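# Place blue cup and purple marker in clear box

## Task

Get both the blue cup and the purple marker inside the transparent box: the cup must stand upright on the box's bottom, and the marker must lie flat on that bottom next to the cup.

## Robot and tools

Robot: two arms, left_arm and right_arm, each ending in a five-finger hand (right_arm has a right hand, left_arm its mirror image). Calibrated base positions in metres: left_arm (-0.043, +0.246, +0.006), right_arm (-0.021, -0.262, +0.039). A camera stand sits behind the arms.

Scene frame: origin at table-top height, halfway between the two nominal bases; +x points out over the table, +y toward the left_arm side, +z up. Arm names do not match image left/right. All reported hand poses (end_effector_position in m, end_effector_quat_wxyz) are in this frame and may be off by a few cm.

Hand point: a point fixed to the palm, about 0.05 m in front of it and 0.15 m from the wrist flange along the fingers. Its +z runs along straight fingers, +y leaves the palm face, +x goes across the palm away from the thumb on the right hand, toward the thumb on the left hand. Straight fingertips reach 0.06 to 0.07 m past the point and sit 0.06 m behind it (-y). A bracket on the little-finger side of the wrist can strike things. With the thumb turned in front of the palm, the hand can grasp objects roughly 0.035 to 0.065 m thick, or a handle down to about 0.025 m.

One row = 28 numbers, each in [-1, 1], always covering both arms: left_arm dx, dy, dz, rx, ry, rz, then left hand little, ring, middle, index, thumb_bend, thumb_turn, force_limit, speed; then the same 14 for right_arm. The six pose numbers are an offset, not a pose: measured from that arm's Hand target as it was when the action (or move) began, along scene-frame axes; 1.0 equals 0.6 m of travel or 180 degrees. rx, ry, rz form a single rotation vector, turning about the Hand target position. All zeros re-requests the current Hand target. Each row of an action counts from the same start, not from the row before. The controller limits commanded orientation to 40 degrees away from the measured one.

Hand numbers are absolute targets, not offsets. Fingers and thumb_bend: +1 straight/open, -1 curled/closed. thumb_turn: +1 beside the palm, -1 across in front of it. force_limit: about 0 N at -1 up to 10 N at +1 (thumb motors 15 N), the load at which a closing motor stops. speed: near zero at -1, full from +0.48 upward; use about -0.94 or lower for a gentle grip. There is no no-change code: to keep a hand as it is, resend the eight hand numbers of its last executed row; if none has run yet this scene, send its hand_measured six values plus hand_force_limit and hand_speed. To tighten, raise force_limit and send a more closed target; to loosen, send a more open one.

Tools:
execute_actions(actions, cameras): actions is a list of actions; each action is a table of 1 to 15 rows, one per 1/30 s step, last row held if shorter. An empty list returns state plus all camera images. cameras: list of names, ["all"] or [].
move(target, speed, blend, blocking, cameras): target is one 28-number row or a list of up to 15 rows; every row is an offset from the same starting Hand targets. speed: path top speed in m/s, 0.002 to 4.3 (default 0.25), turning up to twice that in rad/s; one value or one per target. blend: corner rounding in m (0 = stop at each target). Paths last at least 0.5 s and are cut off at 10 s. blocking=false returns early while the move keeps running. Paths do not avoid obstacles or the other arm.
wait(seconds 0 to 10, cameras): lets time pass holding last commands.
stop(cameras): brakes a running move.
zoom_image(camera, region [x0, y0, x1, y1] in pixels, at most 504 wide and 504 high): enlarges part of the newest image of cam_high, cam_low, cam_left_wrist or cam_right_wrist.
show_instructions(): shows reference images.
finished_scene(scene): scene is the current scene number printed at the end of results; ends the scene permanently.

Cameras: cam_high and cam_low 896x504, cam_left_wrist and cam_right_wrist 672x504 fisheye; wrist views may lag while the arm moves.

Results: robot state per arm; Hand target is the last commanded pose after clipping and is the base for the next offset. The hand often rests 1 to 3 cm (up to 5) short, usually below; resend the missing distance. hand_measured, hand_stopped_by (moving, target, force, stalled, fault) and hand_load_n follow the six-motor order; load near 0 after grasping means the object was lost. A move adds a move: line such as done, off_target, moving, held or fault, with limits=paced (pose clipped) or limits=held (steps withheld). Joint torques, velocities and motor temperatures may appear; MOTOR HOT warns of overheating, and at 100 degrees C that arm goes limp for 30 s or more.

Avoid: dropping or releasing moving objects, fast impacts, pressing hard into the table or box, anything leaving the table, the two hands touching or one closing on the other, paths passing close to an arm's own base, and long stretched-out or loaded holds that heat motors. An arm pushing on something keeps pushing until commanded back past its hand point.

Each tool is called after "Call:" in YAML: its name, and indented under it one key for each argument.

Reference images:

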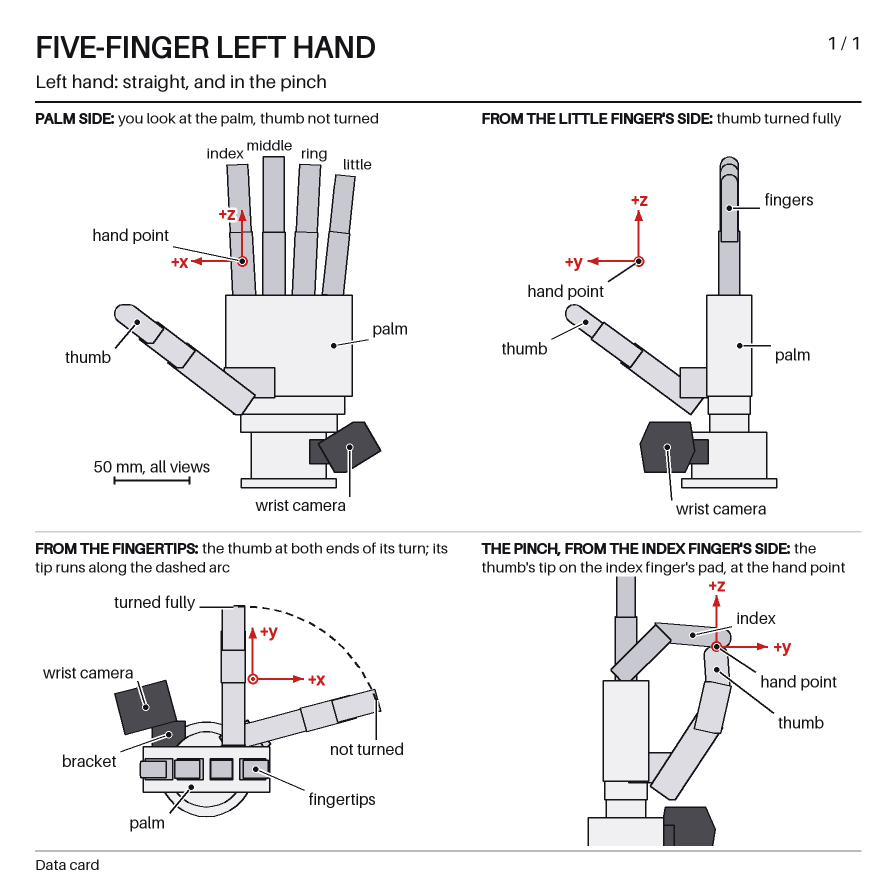

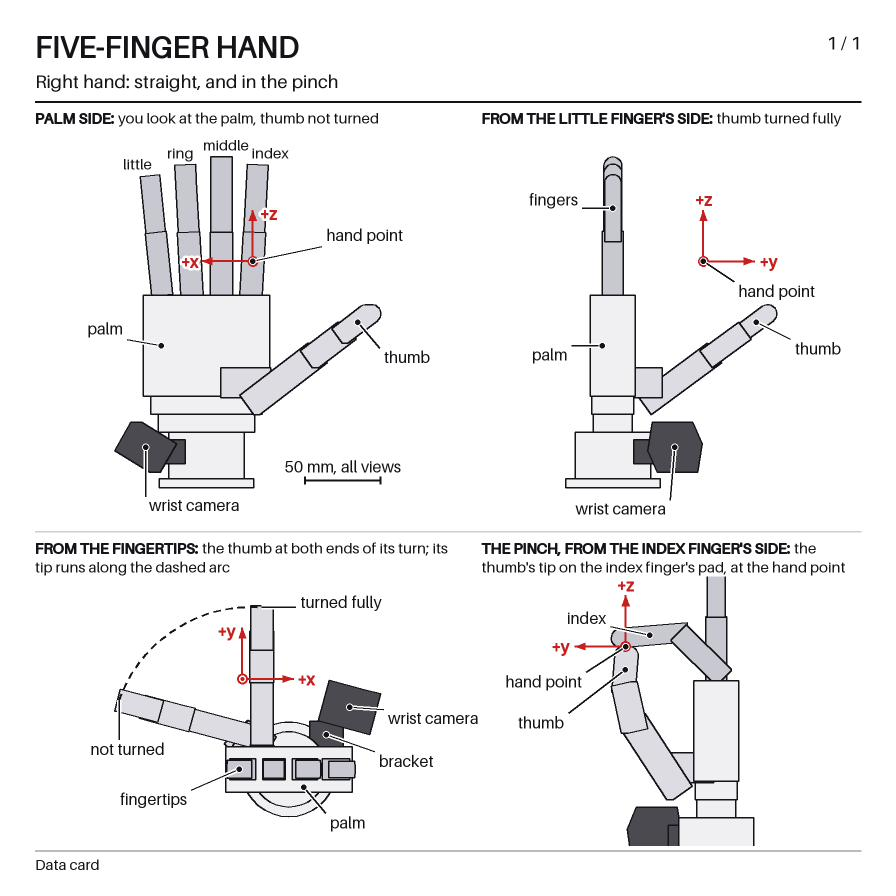

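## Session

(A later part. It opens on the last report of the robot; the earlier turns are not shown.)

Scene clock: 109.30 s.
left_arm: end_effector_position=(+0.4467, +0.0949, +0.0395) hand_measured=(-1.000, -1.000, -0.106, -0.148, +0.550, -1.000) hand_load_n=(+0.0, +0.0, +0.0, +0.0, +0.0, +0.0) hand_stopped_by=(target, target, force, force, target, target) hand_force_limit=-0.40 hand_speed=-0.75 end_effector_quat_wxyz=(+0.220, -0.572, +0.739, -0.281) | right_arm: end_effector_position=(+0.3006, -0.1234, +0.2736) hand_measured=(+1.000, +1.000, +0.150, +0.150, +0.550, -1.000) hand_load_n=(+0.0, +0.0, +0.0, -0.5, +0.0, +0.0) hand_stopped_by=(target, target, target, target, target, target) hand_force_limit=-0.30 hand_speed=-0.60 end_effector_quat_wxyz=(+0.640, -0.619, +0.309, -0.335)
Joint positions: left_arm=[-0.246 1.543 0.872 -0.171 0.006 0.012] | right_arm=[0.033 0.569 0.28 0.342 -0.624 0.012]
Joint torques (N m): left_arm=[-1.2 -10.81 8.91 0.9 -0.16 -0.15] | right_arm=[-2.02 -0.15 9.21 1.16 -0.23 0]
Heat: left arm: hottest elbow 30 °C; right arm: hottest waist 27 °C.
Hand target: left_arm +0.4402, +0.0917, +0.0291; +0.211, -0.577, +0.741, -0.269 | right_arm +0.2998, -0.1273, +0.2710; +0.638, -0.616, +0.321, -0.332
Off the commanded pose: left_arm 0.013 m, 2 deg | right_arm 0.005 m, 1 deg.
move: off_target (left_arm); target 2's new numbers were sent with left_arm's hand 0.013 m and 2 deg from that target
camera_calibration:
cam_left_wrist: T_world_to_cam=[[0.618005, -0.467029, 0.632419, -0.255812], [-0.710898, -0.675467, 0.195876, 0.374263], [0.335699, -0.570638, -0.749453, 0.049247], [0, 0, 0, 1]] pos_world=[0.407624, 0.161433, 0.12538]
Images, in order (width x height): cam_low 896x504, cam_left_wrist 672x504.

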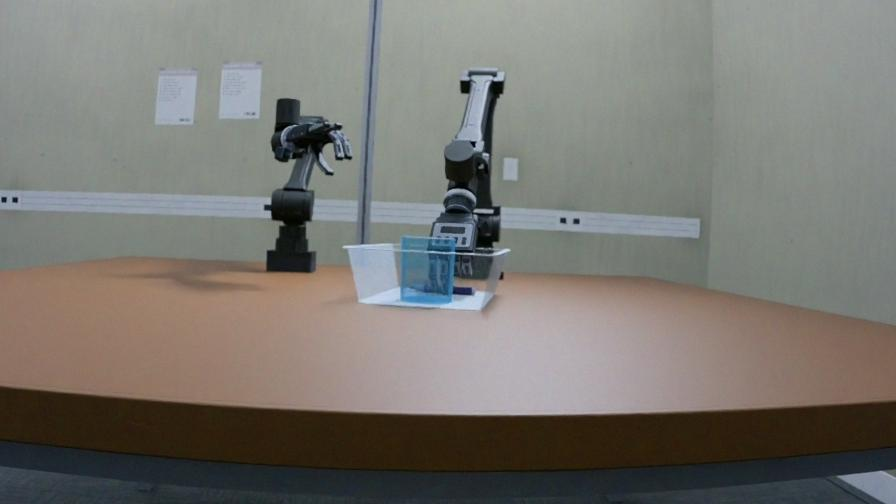

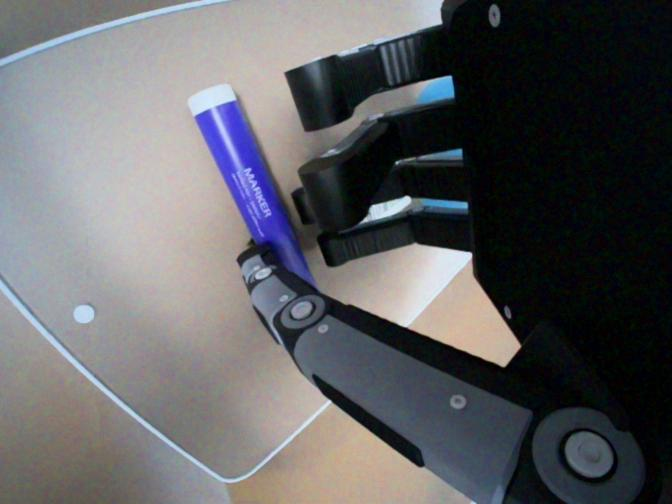

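Call:
move:
  target: [-0.01,0.005,0.27,0,0,0,-1,-1,-0.25,-0.25,0.55,-1,-0.4,-0.75,0,0,0,0,0,0,1,1,0.15,0.15,0.55,-1,-0.3,-0.6]
  speed: 0.12
  cameras: ["cam_high", "cam_low", "cam_left_wrist"]

Call:
zoom_image:
  camera: "cam_low"
  region: [320, 220, 540, 320]

Call:
zoom_image:
  camera: "cam_high"
  region: [390, 150, 550, 300]

Scene clock: 112.00 s.
left_arm: end_effector_position=(+0.4181, +0.1019, +0.1648) hand_measured=(-1.000, -1.000, -0.106, -0.148, +0.550, -1.000) hand_load_n=(+0.0, +0.0, +0.0, +0.0, +0.0, +0.0) hand_stopped_by=(target, target, force, force, target, target) hand_force_limit=-0.40 hand_speed=-0.75 end_effector_quat_wxyz=(+0.197, -0.580, +0.749, -0.252) | right_arm: end_effector_position=(+0.3006, -0.1234, +0.2736) hand_measured=(+1.000, +1.000, +0.150, +0.150, +0.550, -1.000) hand_load_n=(+0.0, +0.0, +0.0, +0.0, +0.0, +0.0) hand_stopped_by=(target, target, target, target, target, target) hand_force_limit=-0.30 hand_speed=-0.60 end_effector_quat_wxyz=(+0.640, -0.619, +0.309, -0.335)
Joint positions: left_arm=[-0.246 1.339 1.057 -0.637 0.006 0.012] | right_arm=[0.033 0.569 0.28 0.342 -0.624 0.012]
Joint torques (N m): left_arm=[-1.03 -10.75 15.24 0.96 -0.06 -0.13] | right_arm=[-2.37 -0.32 9.42 1.13 -0.21 -0.04]
Heat: left arm: hottest elbow 31 °C; right arm: hottest waist 27 °C.
Hand target: left_arm +0.4341, +0.0947, +0.1909; +0.211, -0.578, +0.741, -0.269 | right_arm +0.2998, -0.1273, +0.2710; +0.638, -0.616, +0.321, -0.332
Off the commanded pose: left_arm 0.032 m, 3 deg | right_arm 0.005 m, 1 deg.
move: off_target (left_arm)
camera_calibration:
cam_left_wrist: T_world_to_cam=[[0.663556, -0.47808, 0.575442, -0.322622], [-0.694596, -0.679417, 0.236493, 0.320912], [0.277902, -0.556626, -0.782904, 0.184951], [0, 0, 0, 1]] pos_world=[0.385584, 0.166743, 0.254555]
Images, in order (width x height): cam_high 896x504, cam_low 896x504, cam_left_wrist 672x504.

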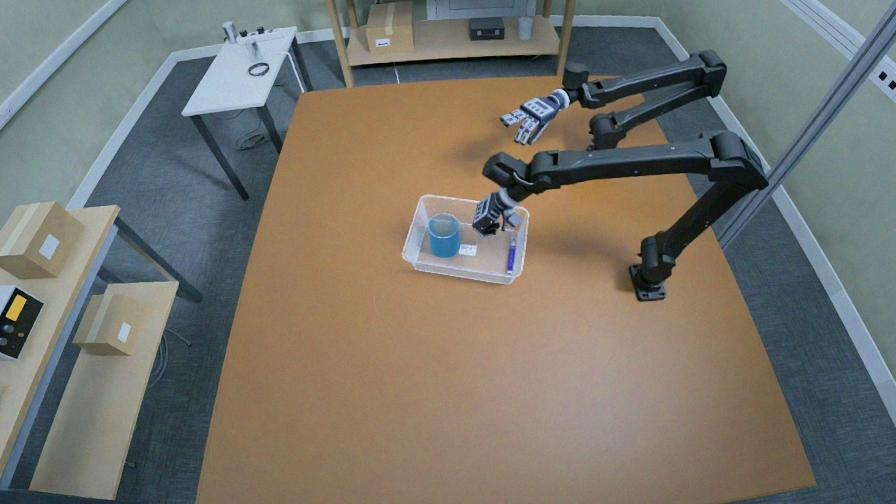

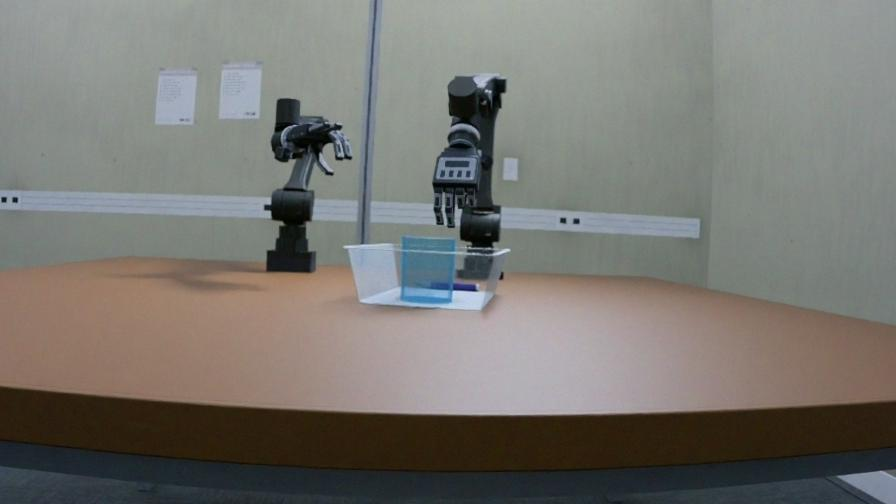

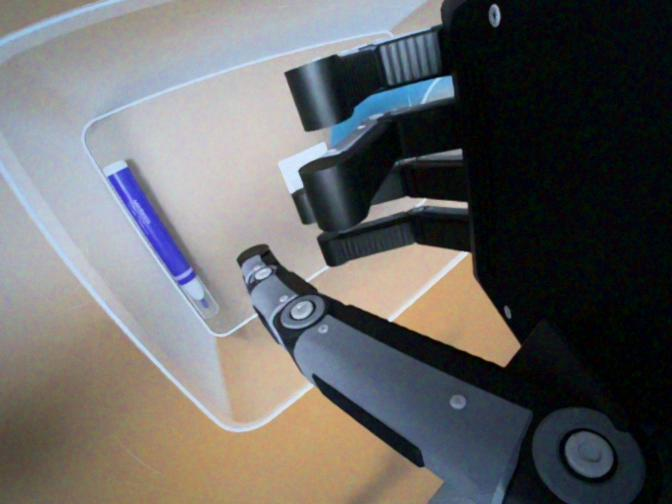

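Scaled by 2.291 from the camera's 896x504 image, which has a finer 1280x720 frame.

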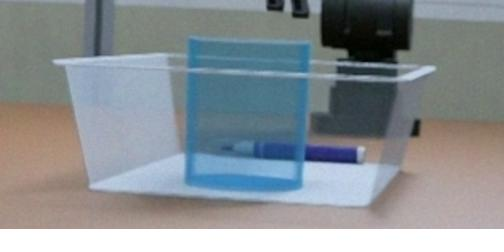

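Scaled by 3.150 from the camera's 896x504 image, which has a finer 1280x720 frame.

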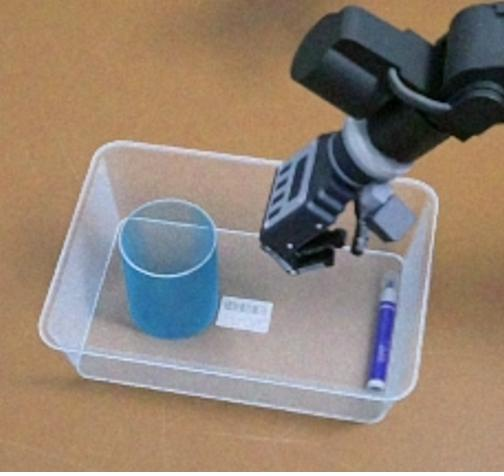

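Call:
finished_scene:
  scene: 3

The scene is finished: the task was done.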